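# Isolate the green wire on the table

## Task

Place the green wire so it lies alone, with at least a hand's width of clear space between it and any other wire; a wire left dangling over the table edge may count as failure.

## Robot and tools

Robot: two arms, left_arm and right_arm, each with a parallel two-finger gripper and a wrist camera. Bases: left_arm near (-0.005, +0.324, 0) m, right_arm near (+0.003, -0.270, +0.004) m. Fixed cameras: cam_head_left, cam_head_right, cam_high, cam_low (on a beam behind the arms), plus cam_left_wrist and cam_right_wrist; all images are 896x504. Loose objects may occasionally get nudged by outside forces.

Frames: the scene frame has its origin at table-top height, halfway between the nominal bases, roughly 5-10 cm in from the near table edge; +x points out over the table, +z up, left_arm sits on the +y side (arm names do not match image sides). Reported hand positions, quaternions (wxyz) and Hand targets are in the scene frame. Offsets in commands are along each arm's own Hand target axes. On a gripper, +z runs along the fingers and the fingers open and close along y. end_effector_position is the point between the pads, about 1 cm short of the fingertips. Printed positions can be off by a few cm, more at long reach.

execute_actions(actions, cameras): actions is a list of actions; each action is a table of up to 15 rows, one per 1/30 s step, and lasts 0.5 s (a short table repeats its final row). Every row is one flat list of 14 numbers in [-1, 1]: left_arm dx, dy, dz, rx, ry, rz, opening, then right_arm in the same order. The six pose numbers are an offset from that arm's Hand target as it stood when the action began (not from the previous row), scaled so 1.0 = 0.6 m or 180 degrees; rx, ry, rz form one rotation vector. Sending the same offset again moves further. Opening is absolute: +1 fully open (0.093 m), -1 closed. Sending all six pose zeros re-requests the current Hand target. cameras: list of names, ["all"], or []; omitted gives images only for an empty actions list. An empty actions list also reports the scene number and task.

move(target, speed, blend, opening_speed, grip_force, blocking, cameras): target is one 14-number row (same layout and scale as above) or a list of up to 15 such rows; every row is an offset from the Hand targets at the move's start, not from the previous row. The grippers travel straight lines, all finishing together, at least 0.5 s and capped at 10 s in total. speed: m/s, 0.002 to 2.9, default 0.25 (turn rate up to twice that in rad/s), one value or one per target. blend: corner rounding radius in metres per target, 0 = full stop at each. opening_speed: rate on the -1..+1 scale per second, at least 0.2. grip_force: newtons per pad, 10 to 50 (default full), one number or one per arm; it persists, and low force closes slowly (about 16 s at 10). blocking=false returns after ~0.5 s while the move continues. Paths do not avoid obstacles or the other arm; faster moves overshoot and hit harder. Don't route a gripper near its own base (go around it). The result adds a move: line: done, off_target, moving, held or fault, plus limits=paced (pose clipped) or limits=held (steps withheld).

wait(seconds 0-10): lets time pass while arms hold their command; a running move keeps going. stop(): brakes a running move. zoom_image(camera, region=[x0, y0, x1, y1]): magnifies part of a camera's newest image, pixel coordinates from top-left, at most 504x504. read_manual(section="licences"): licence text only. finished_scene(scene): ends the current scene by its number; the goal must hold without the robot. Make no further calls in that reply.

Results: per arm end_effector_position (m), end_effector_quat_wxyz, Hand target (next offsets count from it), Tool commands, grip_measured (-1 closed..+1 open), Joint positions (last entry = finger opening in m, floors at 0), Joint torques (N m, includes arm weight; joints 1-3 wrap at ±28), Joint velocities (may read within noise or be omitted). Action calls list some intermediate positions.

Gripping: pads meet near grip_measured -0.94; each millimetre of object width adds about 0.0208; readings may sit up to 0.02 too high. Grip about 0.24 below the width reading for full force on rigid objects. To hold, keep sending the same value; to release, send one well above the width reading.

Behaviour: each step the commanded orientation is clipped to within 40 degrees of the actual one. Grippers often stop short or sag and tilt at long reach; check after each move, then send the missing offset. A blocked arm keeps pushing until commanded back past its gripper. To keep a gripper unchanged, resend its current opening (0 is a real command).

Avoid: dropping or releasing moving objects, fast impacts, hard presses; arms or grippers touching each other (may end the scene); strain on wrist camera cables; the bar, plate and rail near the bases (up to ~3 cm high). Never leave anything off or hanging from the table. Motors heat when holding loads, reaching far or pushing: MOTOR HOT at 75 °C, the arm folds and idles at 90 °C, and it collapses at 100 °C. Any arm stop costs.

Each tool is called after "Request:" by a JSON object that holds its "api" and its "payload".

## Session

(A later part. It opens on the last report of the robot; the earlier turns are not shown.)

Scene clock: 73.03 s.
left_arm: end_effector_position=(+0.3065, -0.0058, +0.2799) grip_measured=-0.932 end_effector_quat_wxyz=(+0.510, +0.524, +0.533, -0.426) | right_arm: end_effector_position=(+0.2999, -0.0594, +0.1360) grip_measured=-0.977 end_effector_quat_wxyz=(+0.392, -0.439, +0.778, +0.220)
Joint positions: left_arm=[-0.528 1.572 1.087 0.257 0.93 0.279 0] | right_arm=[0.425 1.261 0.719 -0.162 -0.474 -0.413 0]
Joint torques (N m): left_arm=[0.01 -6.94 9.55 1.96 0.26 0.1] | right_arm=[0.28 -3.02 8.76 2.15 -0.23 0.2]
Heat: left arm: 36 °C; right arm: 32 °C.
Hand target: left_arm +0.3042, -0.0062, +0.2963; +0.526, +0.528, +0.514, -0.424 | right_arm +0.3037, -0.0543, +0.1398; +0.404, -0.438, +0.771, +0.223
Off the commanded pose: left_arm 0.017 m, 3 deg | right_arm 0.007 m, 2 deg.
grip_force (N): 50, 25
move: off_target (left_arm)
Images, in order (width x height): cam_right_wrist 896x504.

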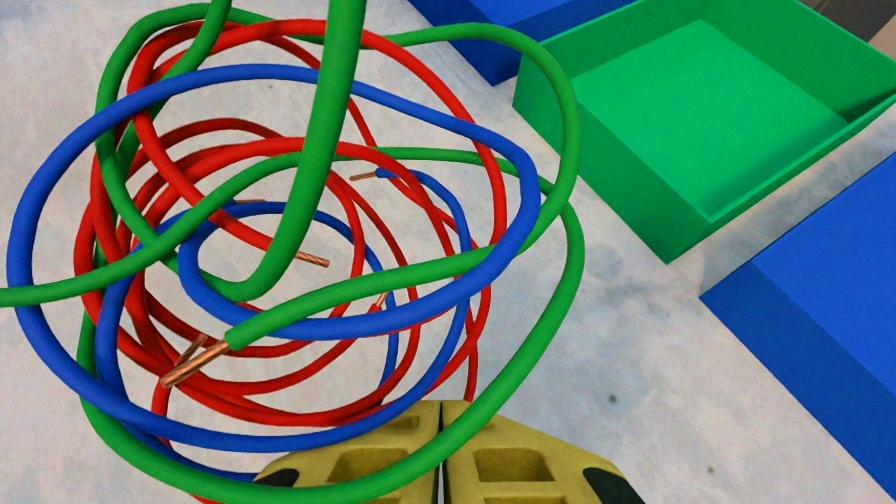

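Request:
{"api": "move", "payload": {"target": [[0,0,0,0,0,0,-0.937506, 0,0,0,0,0,0,-0.6],[0,0,0,0,0,0,-0.937506, 0.005,-0.005,0.0183,0,0,0,-0.6]], "speed": 0.05, "cameras": ["cam_right_wrist"]}}

Request:
{"api": "zoom_image", "payload": {"camera": "cam_right_wrist", "region": [200, 80, 620, 504]}}

Scene clock: 76.77 s.
left_arm: end_effector_position=(+0.3065, -0.0058, +0.2799) grip_measured=-0.932 end_effector_quat_wxyz=(+0.510, +0.524, +0.533, -0.426) | right_arm: end_effector_position=(+0.3069, -0.0547, +0.1282) grip_measured=-0.602 end_effector_quat_wxyz=(+0.393, -0.439, +0.778, +0.220)
Joint positions: left_arm=[-0.528 1.572 1.087 0.257 0.93 0.279 0] | right_arm=[0.431 1.309 0.719 -0.111 -0.469 -0.409 0.016]
Joint torques (N m): left_arm=[0.02 -6.94 9.54 1.96 0.26 0.1] | right_arm=[0.23 -3.23 8.32 2.18 -0.27 0.2]
Heat: left arm: 36 °C; right arm: 32 °C.
Hand target: left_arm +0.3042, -0.0062, +0.2963; +0.526, +0.528, +0.514, -0.424 | right_arm +0.3101, -0.0496, +0.1312; +0.404, -0.438, +0.771, +0.223
Off the commanded pose: left_arm 0.017 m, 3 deg | right_arm 0.007 m, 2 deg.
grip_force (N): 50, 25
move: off_target (left_arm)
Images, in order (width x height): cam_right_wrist 896x504.

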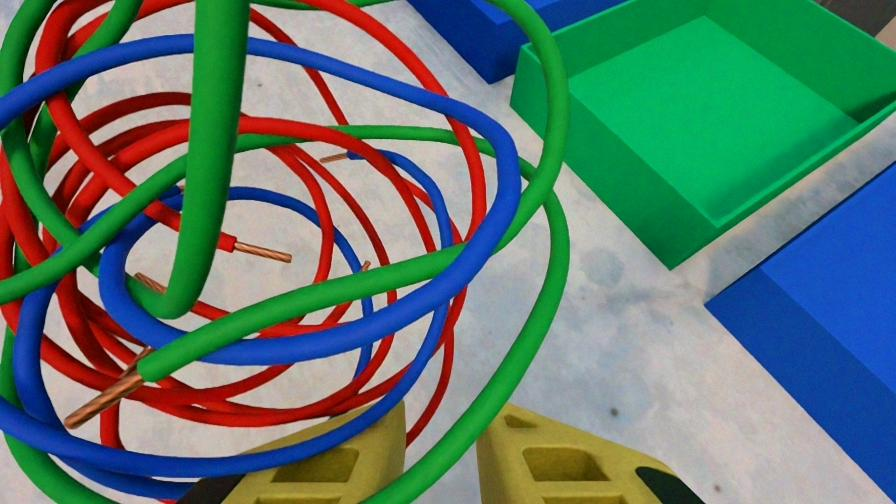

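Scaled by 1.189 from the camera's 896x504 image, which has a finer 1280x720 frame.

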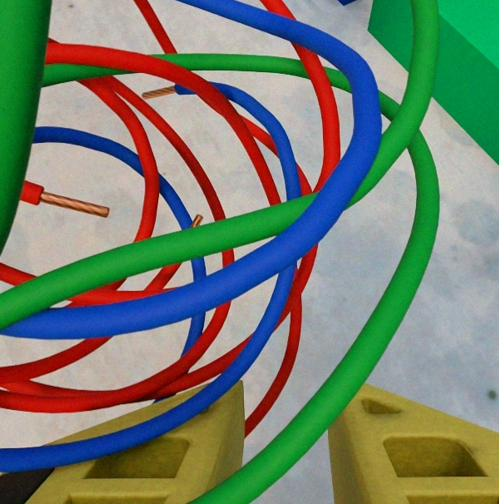

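Request:
{"api": "move", "payload": {"target": [0,0,0,0,0,0,-0.937506, 0,0,0,0,0,0,-1], "speed": 0.05, "cameras": ["cam_right_wrist"]}}

Request:
{"api": "zoom_image", "payload": {"camera": "cam_right_wrist", "region": [200, 80, 620, 504]}}

Scene clock: 80.27 s.
left_arm: end_effector_position=(+0.3065, -0.0058, +0.2799) grip_measured=-0.932 end_effector_quat_wxyz=(+0.510, +0.524, +0.533, -0.426) | right_arm: end_effector_position=(+0.3070, -0.0547, +0.1284) grip_measured=-0.977 end_effector_quat_wxyz=(+0.393, -0.439, +0.777, +0.220)
Joint positions: left_arm=[-0.528 1.572 1.087 0.257 0.93 0.279 0] | right_arm=[0.431 1.309 0.719 -0.11 -0.469 -0.409 0]
Joint torques (N m): left_arm=[0.02 -6.94 9.54 1.96 0.26 0.1] | right_arm=[0.32 -3.34 8.36 2.16 -0.26 0.22]
Heat: left arm: 36 °C; right arm: 32 °C.
Hand target: left_arm +0.3042, -0.0062, +0.2963; +0.526, +0.528, +0.514, -0.424 | right_arm +0.3101, -0.0496, +0.1312; +0.404, -0.438, +0.771, +0.223
Off the commanded pose: left_arm 0.017 m, 3 deg | right_arm 0.007 m, 2 deg.
grip_force (N): 50, 25
move: off_target (left_arm)
Images, in order (width x height): cam_right_wrist 896x504.

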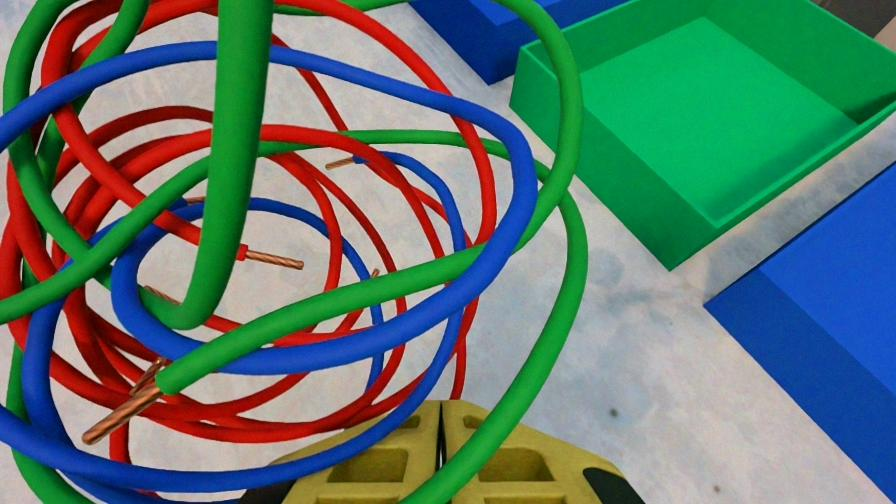

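Scaled by 1.189 from the camera's 896x504 image, which has a finer 1280x720 frame.

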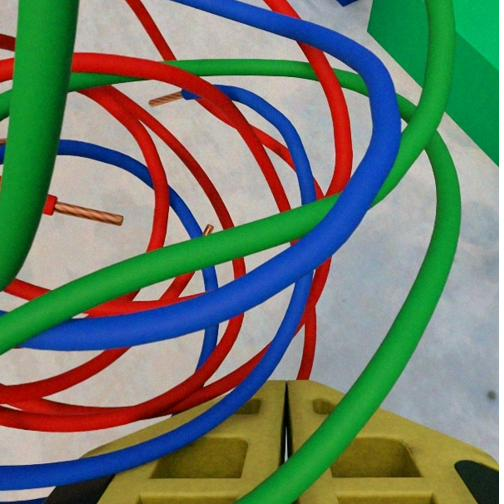

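Request:
{"api": "move", "payload": {"target": [0,0,0,0,0,0,-0.937506, 0.02,-0.005,-0.045,0,0,0,-1], "speed": 0.04, "cameras": ["cam_right_wrist"]}}

Request:
{"api": "zoom_image", "payload": {"camera": "cam_right_wrist", "region": [200, 80, 620, 504]}}

Scene clock: 84.97 s.
left_arm: end_effector_position=(+0.3065, -0.0058, +0.2799) grip_measured=-0.932 end_effector_quat_wxyz=(+0.510, +0.524, +0.533, -0.426) | right_arm: end_effector_position=(+0.2990, -0.0762, +0.1250) grip_measured=-0.977 end_effector_quat_wxyz=(+0.387, -0.430, +0.785, +0.221)
Joint positions: left_arm=[-0.528 1.572 1.087 0.257 0.93 0.279 0] | right_arm=[0.364 1.252 0.678 -0.16 -0.514 -0.44 0]
Joint torques (N m): left_arm=[0.02 -6.94 9.54 1.96 0.26 0.1] | right_arm=[-0.87 -6.27 8.5 1.71 -0.5 -0.12]
Heat: left arm: 37 °C; right arm: 32 °C.
Hand target: left_arm +0.3042, -0.0062, +0.2963; +0.526, +0.528, +0.514, -0.424 | right_arm +0.2977, -0.0759, +0.1369; +0.404, -0.438, +0.771, +0.223
Off the commanded pose: left_arm 0.017 m, 3 deg | right_arm 0.012 m, 3 deg.
grip_force (N): 50, 25
move: off_target (left_arm, right_arm)
Images, in order (width x height): cam_right_wrist 896x504.

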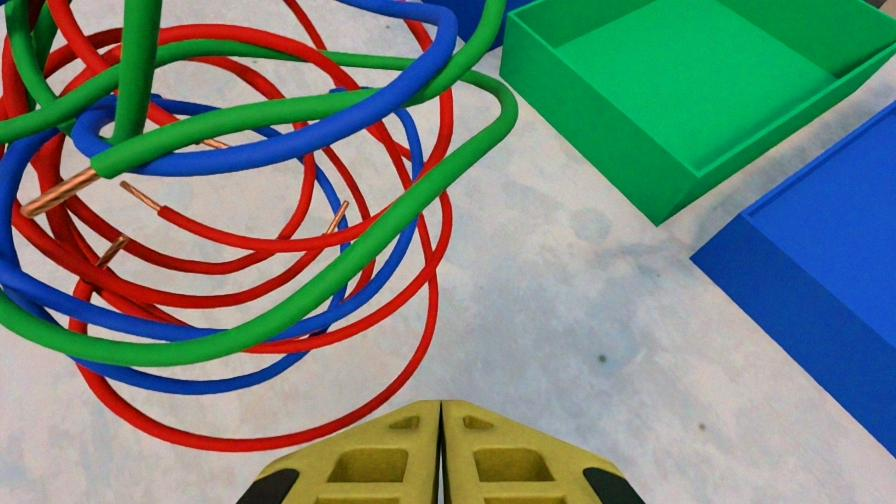

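Scaled by 1.189 from the camera's 896x504 image, which has a finer 1280x720 frame.

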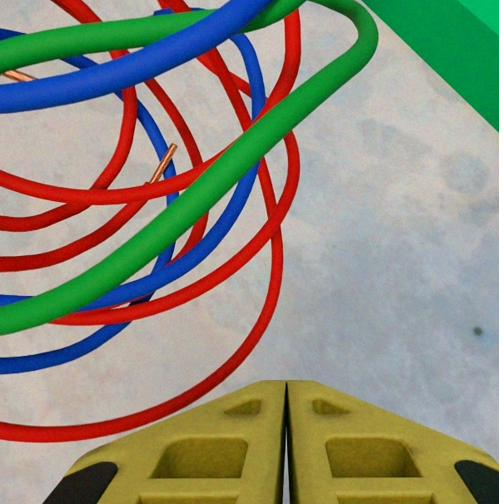

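Request:
{"api": "wait", "payload": {"seconds": 0.1, "cameras": ["cam_low","cam_high","cam_head_left","cam_head_right"]}}

Request:
{"api": "zoom_image", "payload": {"camera": "cam_low", "region": [400, 170, 520, 280]}}

Request:
{"api": "zoom_image", "payload": {"camera": "cam_high", "region": [400, 230, 520, 350]}}

Request:
{"api": "zoom_image", "payload": {"camera": "cam_head_left", "region": [420, 210, 560, 330]}}

Request:
{"api": "zoom_image", "payload": {"camera": "cam_head_right", "region": [400, 220, 520, 320]}}

Scene clock: 87.63 s.
left_arm: end_effector_position=(+0.3065, -0.0058, +0.2799) grip_measured=-0.932 end_effector_quat_wxyz=(+0.510, +0.524, +0.533, -0.426) | right_arm: end_effector_position=(+0.2989, -0.0762, +0.1250) grip_measured=-0.977 end_effector_quat_wxyz=(+0.387, -0.431, +0.785, +0.221)
Joint positions: left_arm=[-0.528 1.572 1.087 0.257 0.93 0.279 0] | right_arm=[0.364 1.252 0.678 -0.161 -0.514 -0.44 0]
Joint torques (N m): left_arm=[0.02 -6.93 9.54 1.96 0.26 0.1] | right_arm=[-0.87 -6.19 8.47 1.71 -0.48 -0.11]
Heat: left arm: 37 °C; right arm: 32 °C.
Hand target: left_arm +0.3042, -0.0062, +0.2963; +0.526, +0.528, +0.514, -0.424 | right_arm +0.2977, -0.0759, +0.1369; +0.404, -0.438, +0.771, +0.223
Tool commands: left_gripper/opening=-0.937506 right_gripper/opening=-1.0
Off the commanded pose: left_arm 0.017 m, 3 deg | right_arm 0.012 m, 3 deg.
grip_force (N): 50, 25
wait: 0.10 s; at rest from the start
Images, in order (width x height): cam_head_left 896x504, cam_head_right 896x504, cam_high 896x504, cam_low 896x504.

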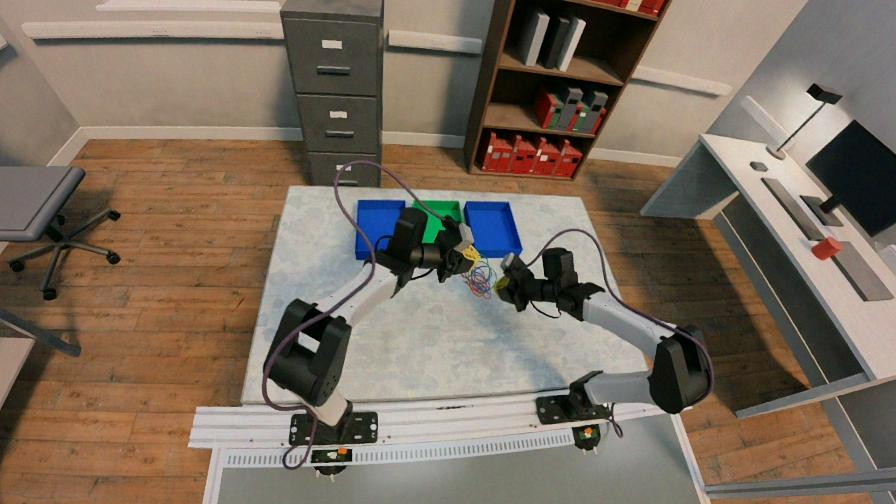

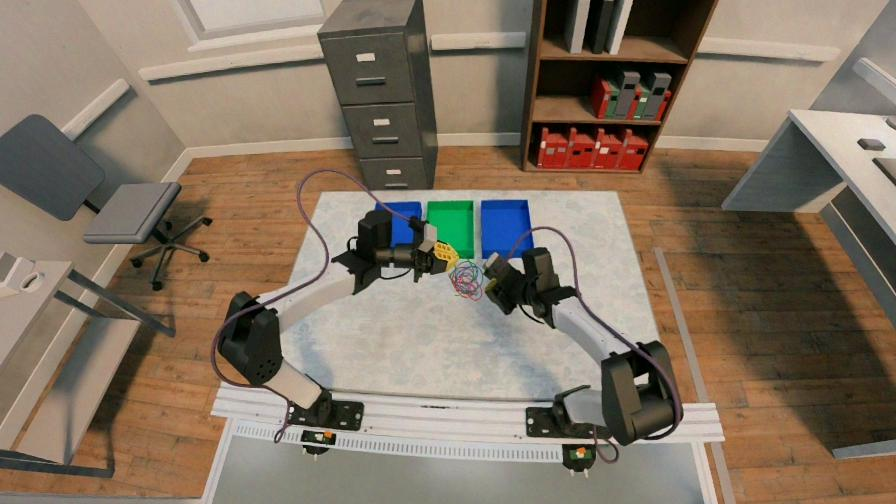

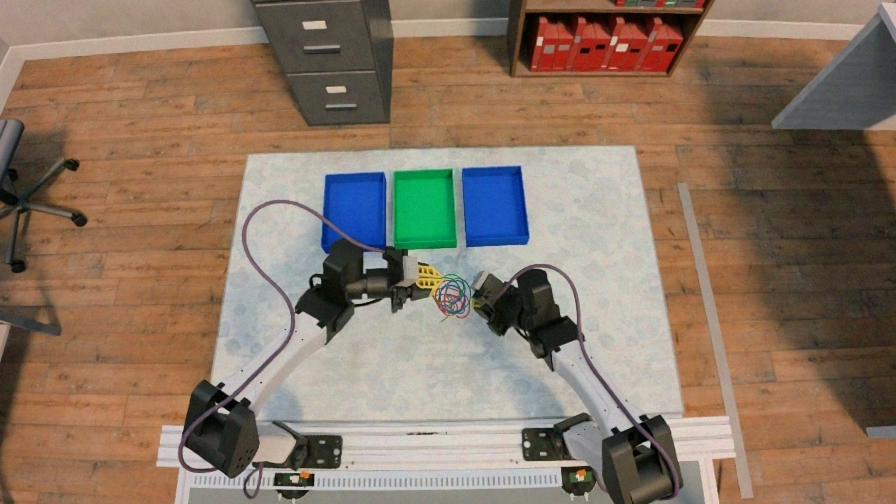

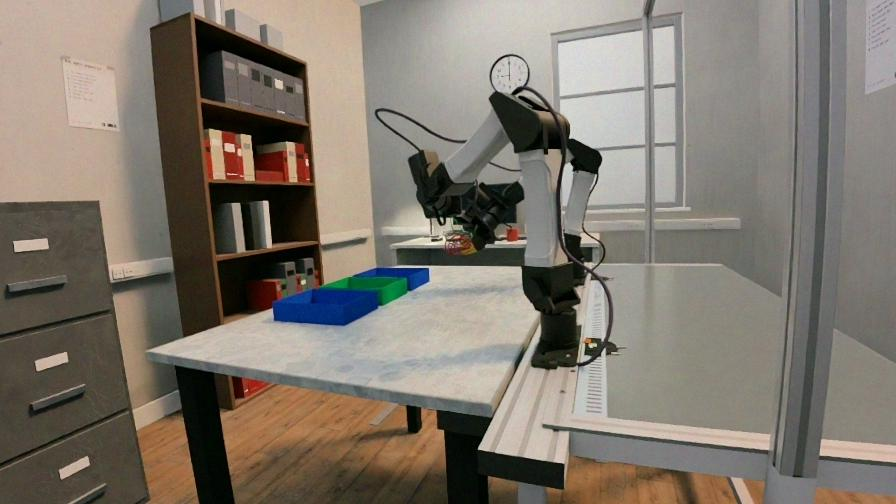

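Scaled by 4.200 from the camera's 896x504 image, which has a finer 1280x720 frame.

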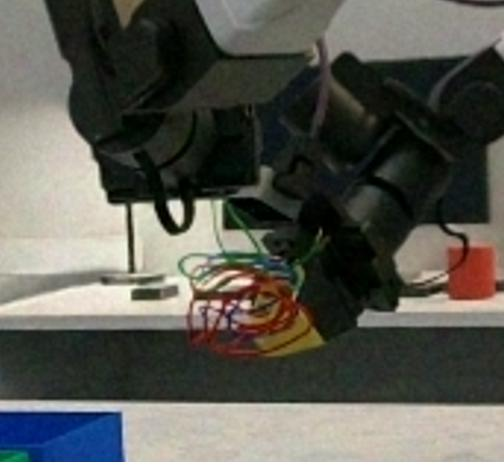

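Scaled by 4.200 from the camera's 896x504 image, which has a finer 1280x720 frame.

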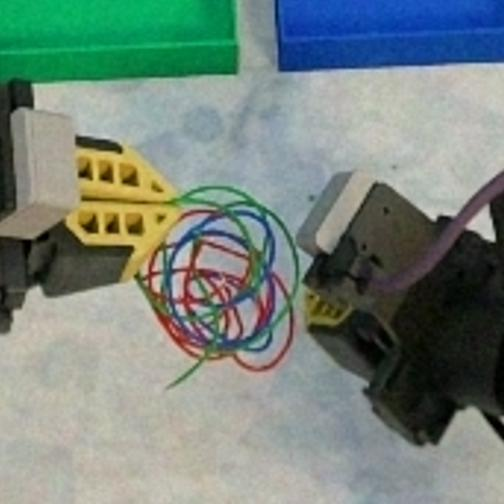

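Scaled by 3.600 from the camera's 896x504 image, which has a finer 1280x720 frame.

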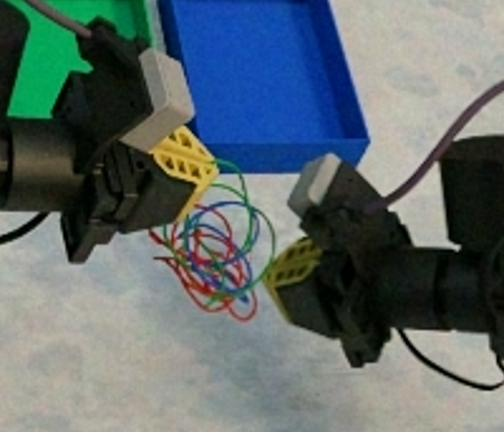

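Scaled by 4.200 from the camera's 896x504 image, which has a finer 1280x720 frame.

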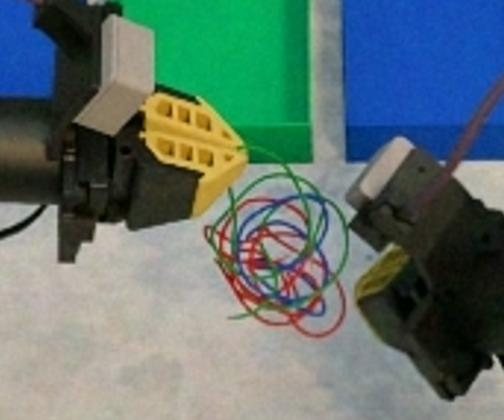

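Request:
{"api": "move", "payload": {"target": [0.1648,-0.0199,0.0143,0,0,0,-0.937506, -0.0175,-0.0287,-0.2157,0.0135,0.0962,0.0175,-0.1], "speed": 0.08, "cameras": ["cam_right_wrist","cam_low"]}}

Request:
{"api": "zoom_image", "payload": {"camera": "cam_low", "region": [400, 170, 520, 300]}}

Scene clock: 97.57 s.
left_arm: end_effector_position=(+0.3052, -0.0074, +0.1927) grip_measured=-0.932 end_effector_quat_wxyz=(+0.515, +0.524, +0.529, -0.424) | right_arm: end_effector_position=(+0.2577, -0.1690, +0.2084) grip_measured=-0.102 end_effector_quat_wxyz=(+0.272, -0.430, +0.846, +0.156)
Joint positions: left_arm=[-0.528 1.722 0.856 0.652 0.93 0.279 0] | right_arm=[0.101 1.136 1.139 -1.106 -0.489 -0.748 0.04]
Joint torques (N m): left_arm=[0.61 -6 6.26 2.18 0.33 0.14] | right_arm=[-0.9 -2.96 11.08 1.02 -0.34 -0.11]
Heat: left arm: 37 °C; right arm: 32 °C.
Hand target: left_arm +0.3042, -0.0061, +0.1963; +0.526, +0.528, +0.514, -0.424 | right_arm +0.2601, -0.1700, +0.2199; +0.287, -0.437, +0.839, +0.149
Off the commanded pose: left_arm 0.004 m, 2 deg | right_arm 0.012 m, 2 deg.
grip_force (N): 50, 25
move: off_target (right_arm)
Images, in order (width x height): cam_low 896x504, cam_right_wrist 896x504.

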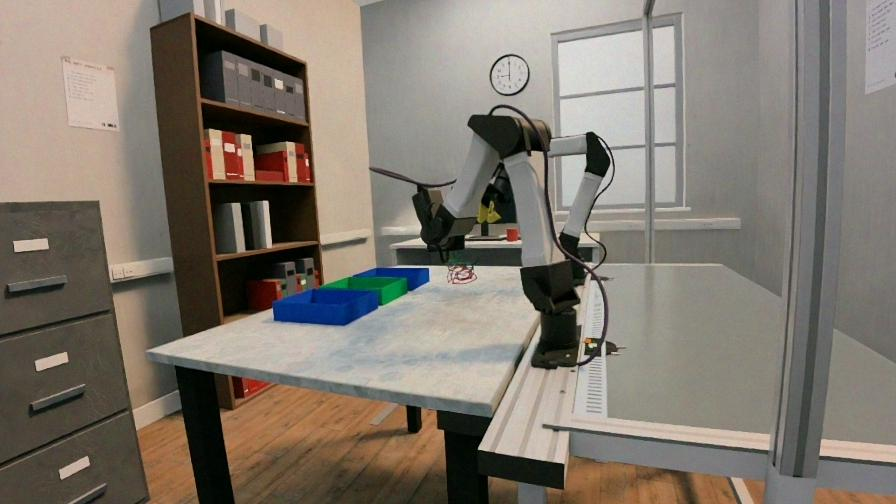

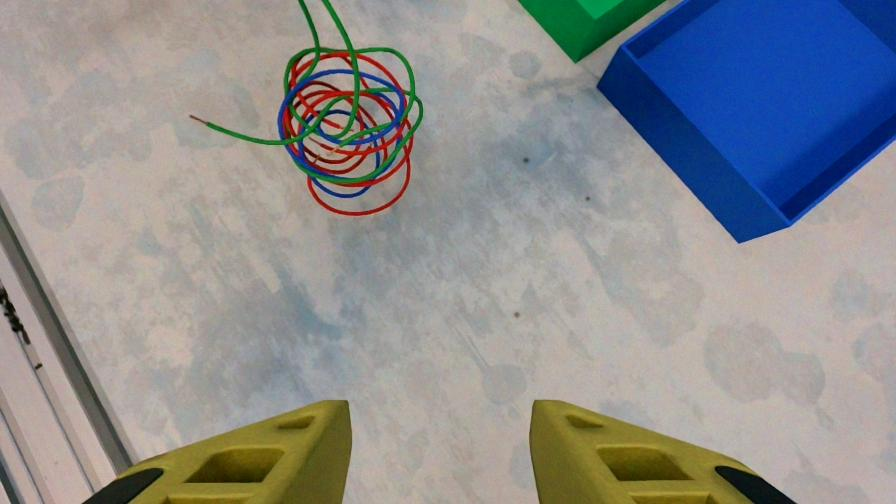

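Scaled by 3.877 from the camera's 896x504 image, which has a finer 1280x720 frame.

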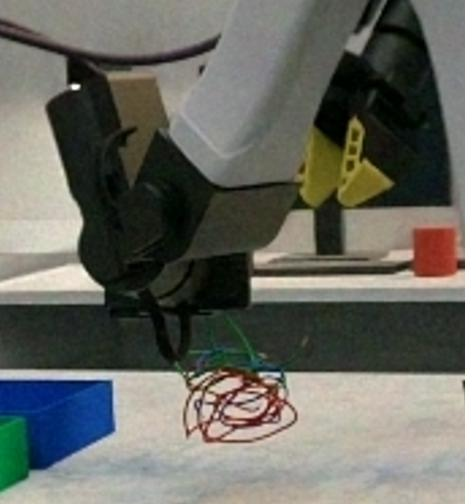

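Request:
{"api": "move", "payload": {"target": [0.1071,-0.0129,0.0093,0,0,0,-0.937506, 0,0,0,0,0,0,-0.1], "speed": 0.05, "cameras": ["cam_right_wrist","cam_low"]}}

Request:
{"api": "zoom_image", "payload": {"camera": "cam_low", "region": [400, 170, 520, 300]}}

Request:
{"api": "zoom_image", "payload": {"camera": "cam_right_wrist", "region": [160, 0, 460, 260]}}

Scene clock: 100.70 s.
left_arm: end_effector_position=(+0.3041, -0.0090, +0.1280) grip_measured=-0.932 end_effector_quat_wxyz=(+0.515, +0.525, +0.527, -0.426) | right_arm: end_effector_position=(+0.2576, -0.1690, +0.2084) grip_measured=-0.102 end_effector_quat_wxyz=(+0.272, -0.431, +0.846, +0.156)
Joint positions: left_arm=[-0.528 1.921 0.767 0.942 0.934 0.279 0] | right_arm=[0.101 1.136 1.139 -1.107 -0.489 -0.748 0.04]
Joint torques (N m): left_arm=[0.98 -6.38 5.08 2.15 0.34 0.15] | right_arm=[-0.92 -2.82 11.18 1.03 -0.38 -0.13]
Heat: left arm: 38 °C; right arm: 32 °C.
Hand target: left_arm +0.3042, -0.0060, +0.1314; +0.526, +0.528, +0.514, -0.424 | right_arm +0.2601, -0.1700, +0.2200; +0.287, -0.437, +0.839, +0.149
Off the commanded pose: left_arm 0.004 m, 2 deg | right_arm 0.012 m, 2 deg.
grip_force (N): 50, 25
move: off_target (right_arm)
Images, in order (width x height): cam_low 896x504, cam_right_wrist 896x504.

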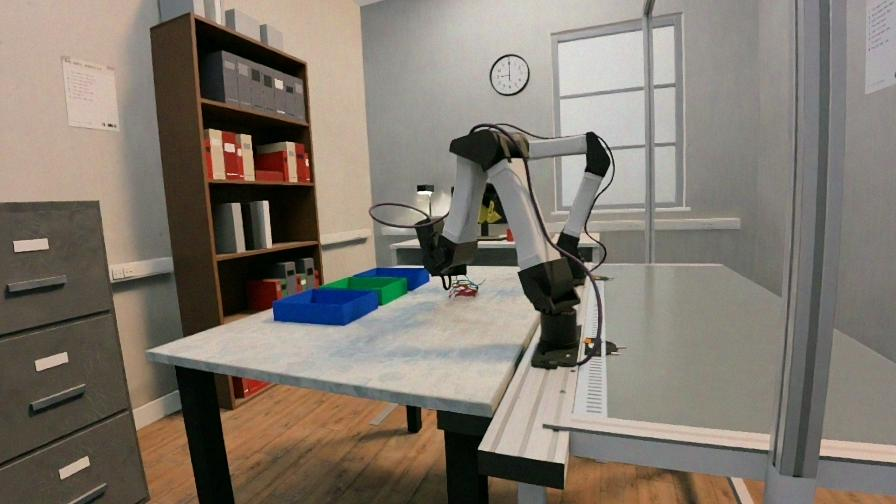

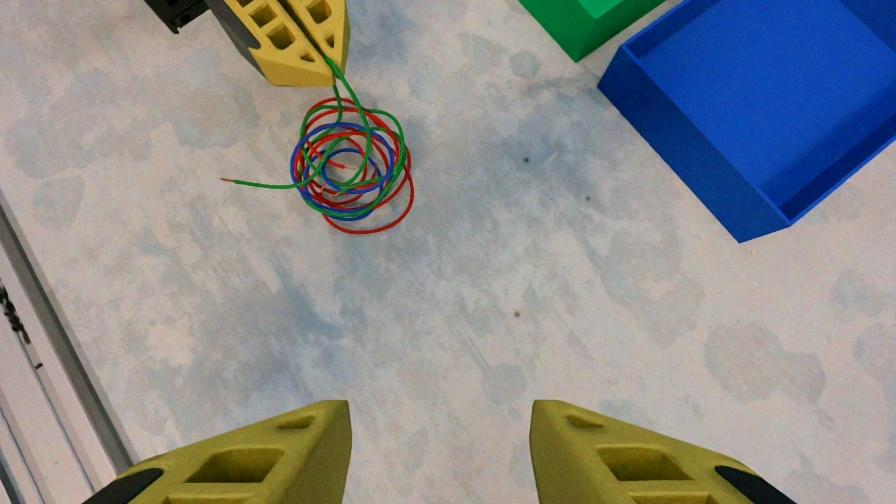

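Scaled by 3.877 from the camera's 896x504 image, which has a finer 1280x720 frame.

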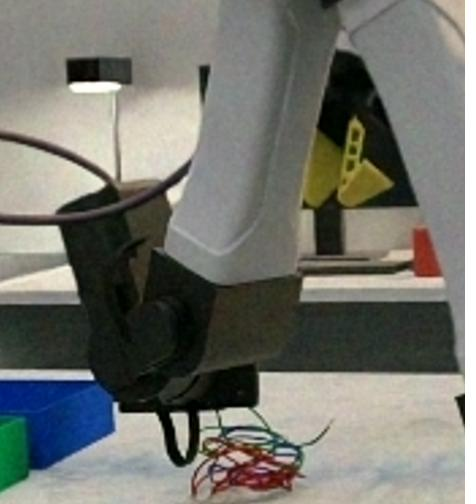

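Scaled by 1.680 from the camera's 896x504 image, which has a finer 1280x720 frame.

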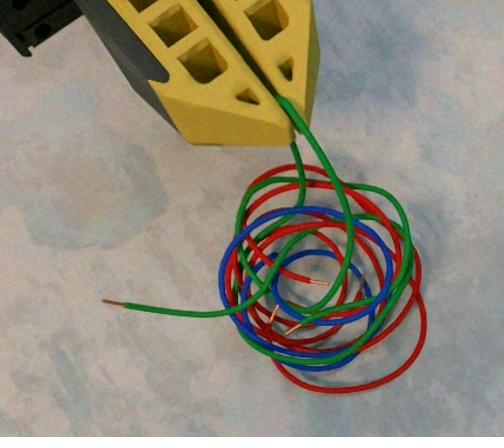

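Request:
{"api": "move", "payload": {"target": [0.0477,0.0005,-0.0625,0,0,0,-0.937506, -0.0533,0.0802,0.1883,0.1003,0.1925,0.294,-0.6], "speed": 0.06, "cameras": ["cam_right_wrist","cam_low","cam_high"]}}

Request:
{"api": "zoom_image", "payload": {"camera": "cam_right_wrist", "region": [240, 60, 660, 480]}}

Scene clock: 121.27 s.
left_arm: end_effector_position=(+0.3056, +0.0315, +0.1041) grip_measured=-0.932 end_effector_quat_wxyz=(+0.515, +0.520, +0.530, -0.429) | right_arm: end_effector_position=(+0.2746, -0.0686, +0.1464) grip_measured=-0.598 end_effector_quat_wxyz=(+0.001, -0.003, +1.000, +0.002)
Joint positions: left_arm=[-0.414 1.96 0.679 1.039 1.043 0.307 0] | right_arm=[0.674 1.773 1.629 -1.39 0.02 0.649 0.016]
Joint torques (N m): left_arm=[0.84 -6.08 4.27 2.07 0.37 0.29] | right_arm=[0.29 -6.13 10.36 0.13 0.06 0.23]
Heat: left arm: 39 °C; right arm: 33 °C.
Hand target: left_arm +0.3043, +0.0340, +0.1065; +0.526, +0.528, +0.514, -0.424 | right_arm +0.2748, -0.0651, +0.1501; +0.000, +0.000, +1.000, +0.001
Off the commanded pose: left_arm 0.004 m, 2 deg | right_arm 0.005 m, 0 deg.
grip_force (N): 50, 25
move: done
Images, in order (width x height): cam_high 896x504, cam_low 896x504, cam_right_wrist 896x504.

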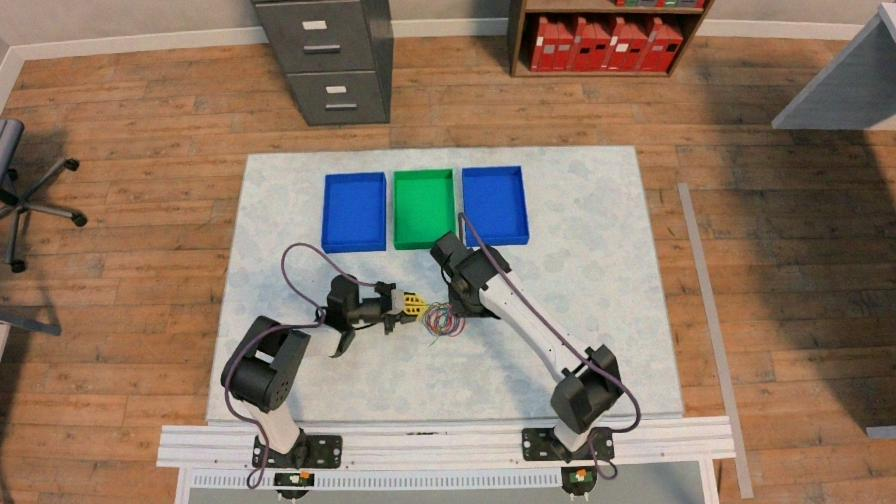

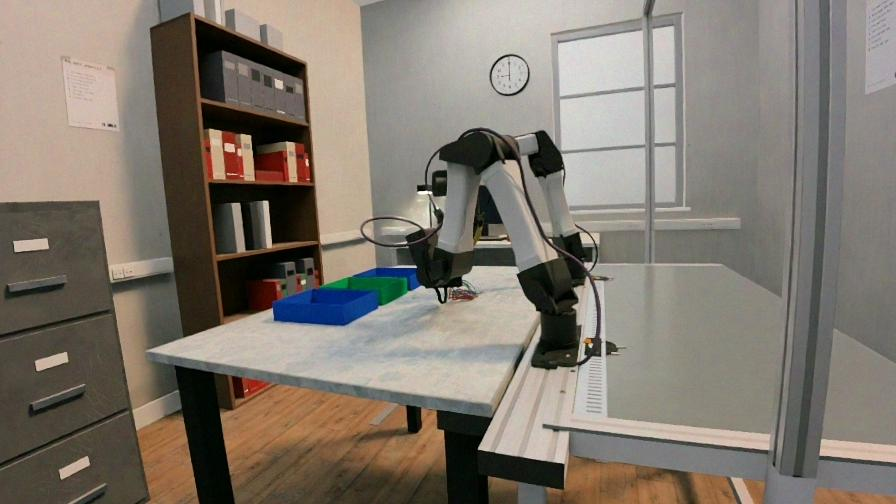

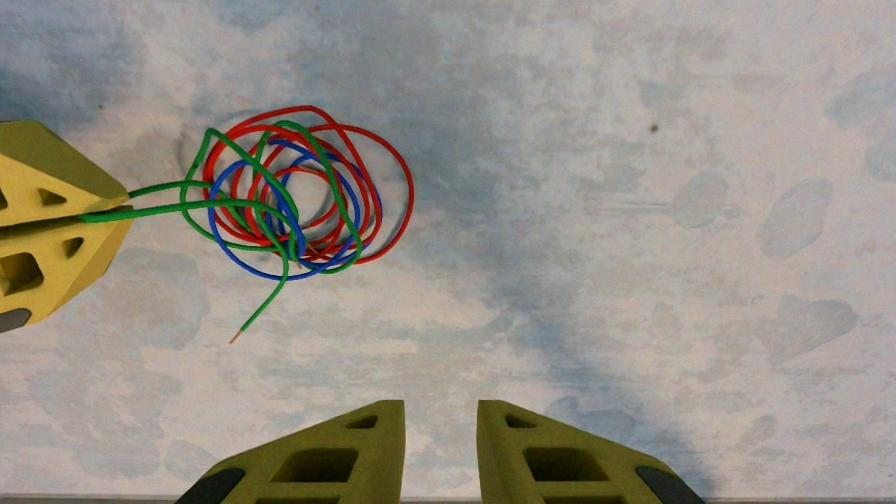

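Scaled by 1.200 from the camera's 896x504 image, which has a finer 1280x720 frame.

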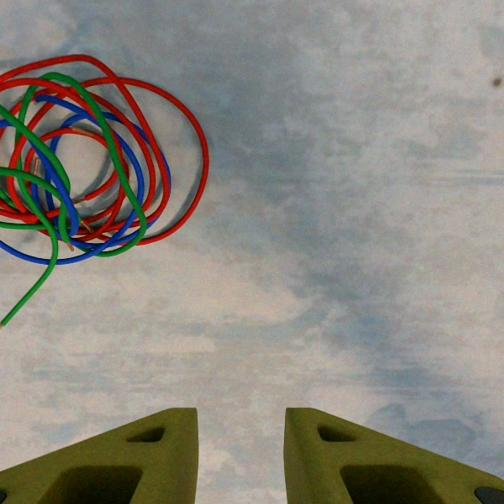

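Request:
{"api": "move", "payload": {"target": [0,0,0,0,0,0,-0.937506, -0.0183,0.025,0.194,0,0,0,-0.6], "speed": 0.08, "cameras": ["cam_right_wrist"]}}

Request:
{"api": "zoom_image", "payload": {"camera": "cam_right_wrist", "region": [240, 84, 660, 504]}}

Scene clock: 126.93 s.
left_arm: end_effector_position=(+0.3056, +0.0315, +0.1042) grip_measured=-0.932 end_effector_quat_wxyz=(+0.515, +0.520, +0.529, -0.429) | right_arm: end_effector_position=(+0.2845, -0.0551, +0.0370) grip_measured=-0.598 end_effector_quat_wxyz=(-0.004, -0.003, +1.000, -0.002)
Joint positions: left_arm=[-0.414 1.96 0.679 1.039 1.043 0.307 0] | right_arm=[0.68 1.904 1.36 -1.003 0.02 0.656 0.016]
Joint torques (N m): left_arm=[0.83 -6.08 4.27 2.07 0.37 0.29] | right_arm=[0.35 -7.02 7.42 0.53 0.04 0.24]
Heat: left arm: 40 °C; right arm: 33 °C.
Hand target: left_arm +0.3043, +0.0340, +0.1065; +0.526, +0.528, +0.514, -0.424 | right_arm +0.2858, -0.0500, +0.0337; +0.000, +0.000, +1.000, +0.000
Off the commanded pose: left_arm 0.004 m, 2 deg | right_arm 0.006 m, 1 deg.
grip_force (N): 50, 25
move: done
Images, in order (width x height): cam_right_wrist 896x504.

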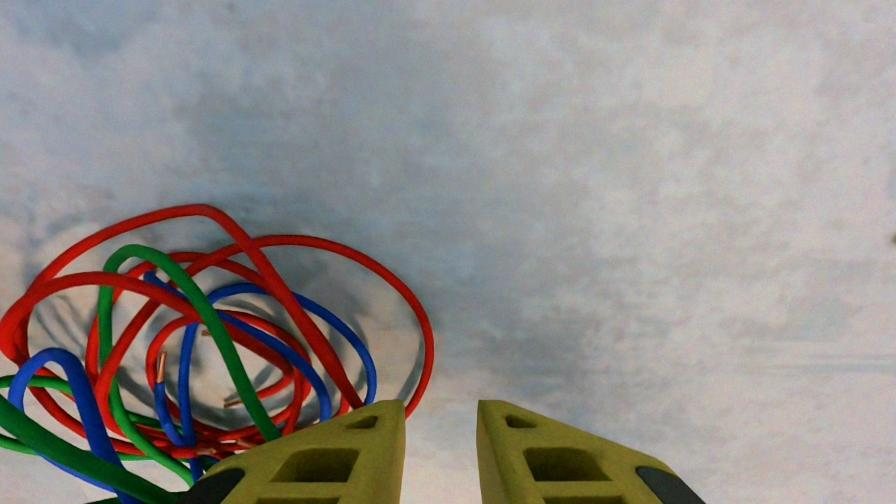

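Scaled by 1.200 from the camera's 896x504 image, which has a finer 1280x720 frame.

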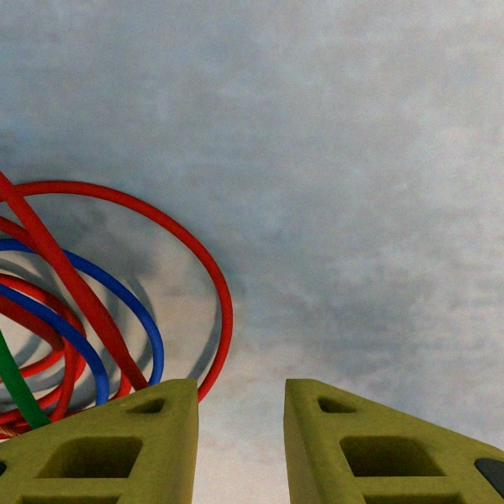

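Request:
{"api": "move", "payload": {"target": [0,0,0,0,0,0,-0.937506, -0.0017,0.0033,0.0417,0,0,0,-0.6], "speed": 0.04, "cameras": ["cam_right_wrist"]}}

Request:
{"api": "zoom_image", "payload": {"camera": "cam_right_wrist", "region": [240, 84, 660, 504]}}

Scene clock: 129.50 s.
left_arm: end_effector_position=(+0.3056, +0.0315, +0.1042) grip_measured=-0.932 end_effector_quat_wxyz=(+0.515, +0.520, +0.529, -0.429) | right_arm: end_effector_position=(+0.2856, -0.0537, +0.0137) grip_measured=-0.598 end_effector_quat_wxyz=(-0.005, -0.003, +1.000, -0.002)
Joint positions: left_arm=[-0.414 1.96 0.679 1.039 1.043 0.307 0] | right_arm=[0.68 1.944 1.317 -0.921 0.02 0.658 0.016]
Joint torques (N m): left_arm=[0.83 -6.08 4.27 2.06 0.37 0.29] | right_arm=[0.31 -6.89 7.02 0.65 0.07 0.26]
Heat: left arm: 40 °C; right arm: 33 °C.
Hand target: left_arm +0.3043, +0.0340, +0.1065; +0.526, +0.528, +0.514, -0.424 | right_arm +0.2869, -0.0479, +0.0087; +0.000, +0.000, +1.000, +0.001
Off the commanded pose: left_arm 0.004 m, 2 deg | right_arm 0.008 m, 1 deg.
grip_force (N): 50, 25
move: done
Images, in order (width x height): cam_right_wrist 896x504.

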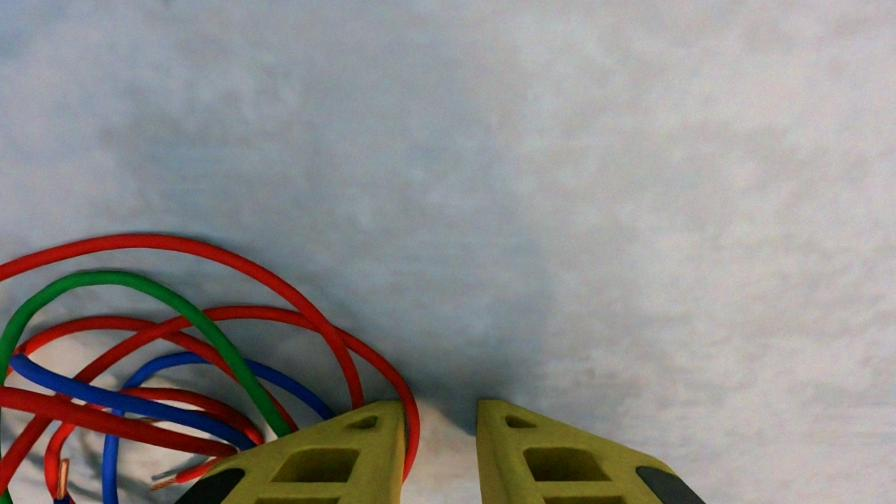

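Scaled by 1.200 from the camera's 896x504 image, which has a finer 1280x720 frame.

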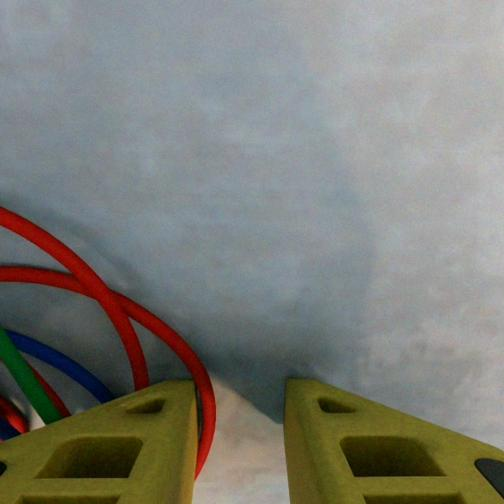

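Request:
{"api": "move", "payload": {"target": [0,0,0,0,0,0,-0.937506, 0,0,0,0,0,0,-1], "speed": 0.04, "cameras": ["cam_right_wrist"]}}

Request:
{"api": "zoom_image", "payload": {"camera": "cam_right_wrist", "region": [240, 84, 660, 504]}}

Scene clock: 131.93 s.
left_arm: end_effector_position=(+0.3056, +0.0315, +0.1042) grip_measured=-0.932 end_effector_quat_wxyz=(+0.515, +0.520, +0.529, -0.429) | right_arm: end_effector_position=(+0.2871, -0.0525, +0.0137) grip_measured=-0.961 end_effector_quat_wxyz=(-0.002, -0.003, +1.000, +0.000)
Joint positions: left_arm=[-0.414 1.96 0.679 1.039 1.043 0.307 0] | right_arm=[0.68 1.944 1.317 -0.913 0.02 0.658 0]
Joint torques (N m): left_arm=[0.84 -6.08 4.27 2.07 0.37 0.29] | right_arm=[0.36 -6.98 7.02 0.55 0.07 0.24]
Heat: left arm: 40 °C; right arm: 33 °C.
Hand target: left_arm +0.3043, +0.0340, +0.1065; +0.526, +0.528, +0.514, -0.424 | right_arm +0.2869, -0.0479, +0.0087; +0.000, +0.000, +1.000, +0.000
Off the commanded pose: left_arm 0.004 m, 2 deg | right_arm 0.007 m, 0 deg.
grip_force (N): 50, 25
move: done
Images, in order (width x height): cam_right_wrist 896x504.

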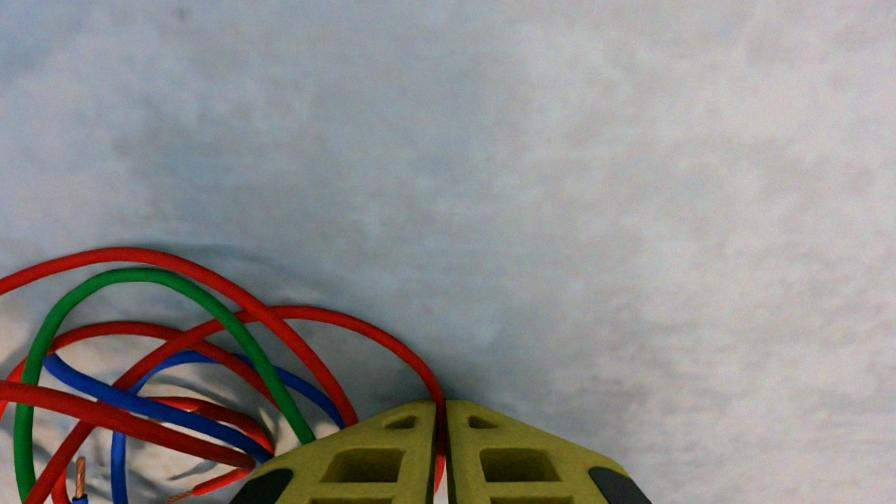

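Scaled by 1.200 from the camera's 896x504 image, which has a finer 1280x720 frame.

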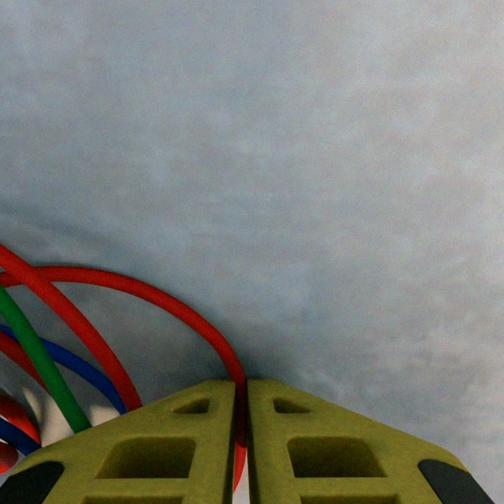

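Request:
{"api": "move", "payload": {"target": [0,0,0,0,0,0,-0.937506, 0,-0.2,-0.075,0,0,0,-1], "speed": 0.06, "grip_force": [50,40], "cameras": ["cam_right_wrist","cam_high","cam_low"]}}

Request:
{"api": "zoom_image", "payload": {"camera": "cam_high", "region": [380, 240, 560, 390]}}

Scene clock: 135.97 s.
left_arm: end_effector_position=(+0.3057, +0.0315, +0.1042) grip_measured=-0.932 end_effector_quat_wxyz=(+0.515, +0.520, +0.529, -0.429) | right_arm: end_effector_position=(+0.2879, -0.1644, +0.0405) grip_measured=-0.974 end_effector_quat_wxyz=(-0.013, +0.004, +1.000, +0.000)
Joint positions: left_arm=[-0.414 1.96 0.679 1.039 1.043 0.307 0] | right_arm=[0.374 1.727 1.149 -0.98 0.002 0.364 0]
Joint torques (N m): left_arm=[0.83 -6.08 4.27 2.06 0.37 0.29] | right_arm=[-0.75 -10.35 7.19 0.11 0.09 -0.09]
Heat: left arm: 41 °C; right arm: 33 °C.
Hand target: left_arm +0.3043, +0.0340, +0.1064; +0.526, +0.528, +0.514, -0.424 | right_arm +0.2870, -0.1680, +0.0536; +0.000, +0.000, +1.000, +0.000
Off the commanded pose: left_arm 0.004 m, 2 deg | right_arm 0.014 m, 2 deg.
grip_force (N): 50, 40
move: off_target (right_arm)
Images, in order (width x height): cam_high 896x504, cam_low 896x504, cam_right_wrist 896x504.

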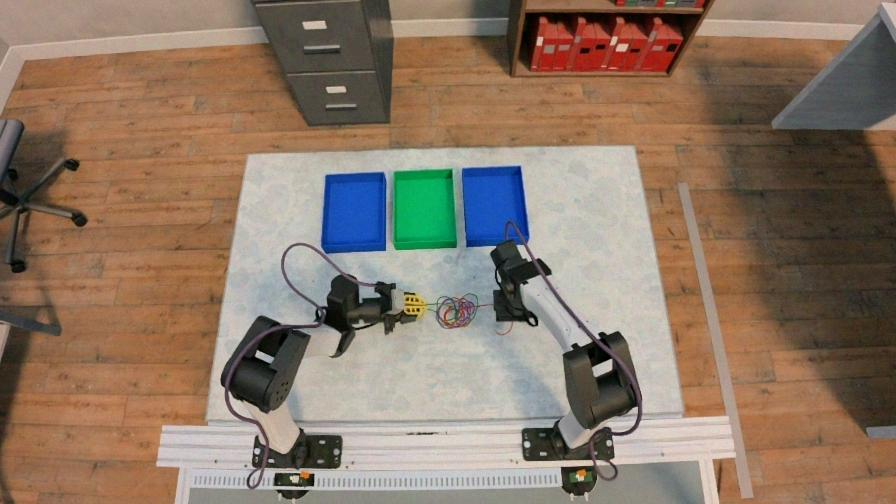

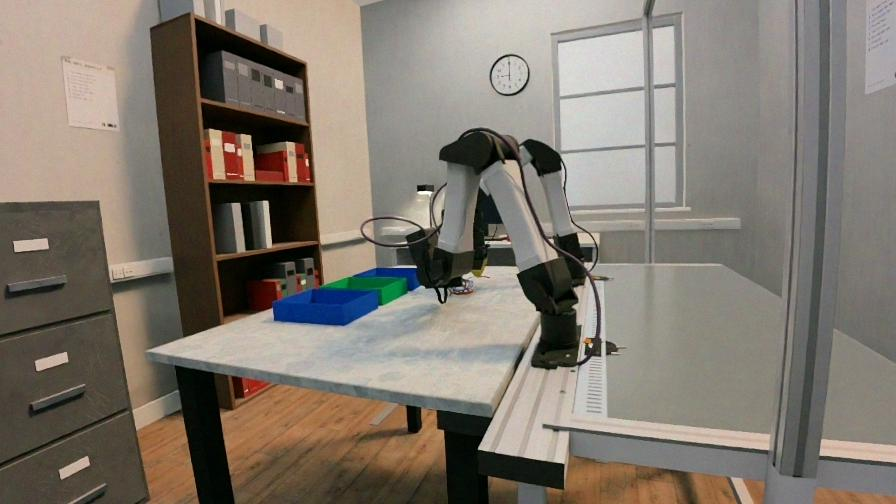

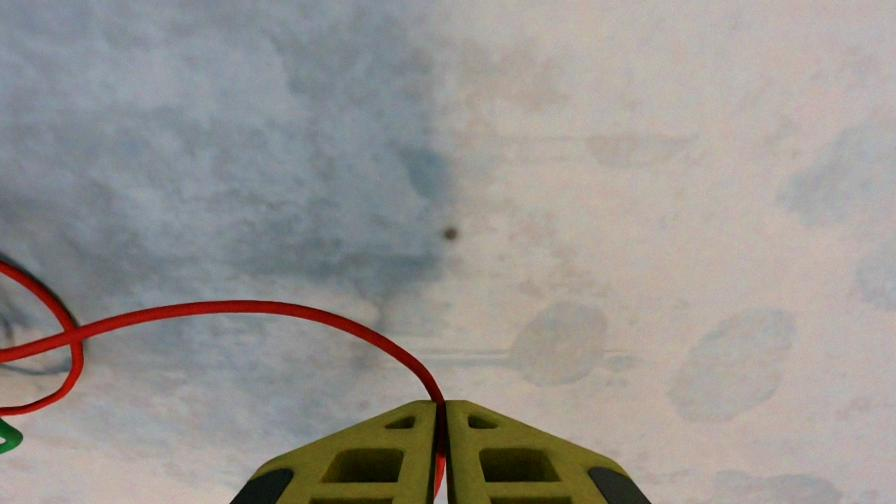

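Scaled by 2.800 from the camera's 896x504 image, which has a finer 1280x720 frame.

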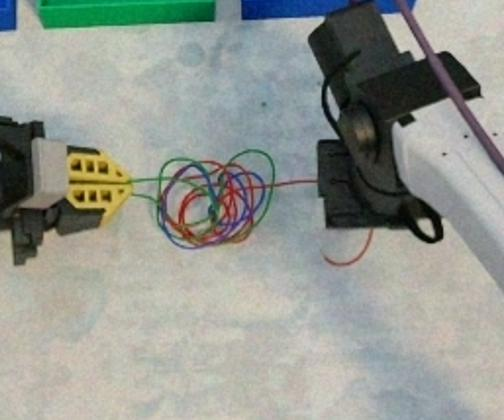

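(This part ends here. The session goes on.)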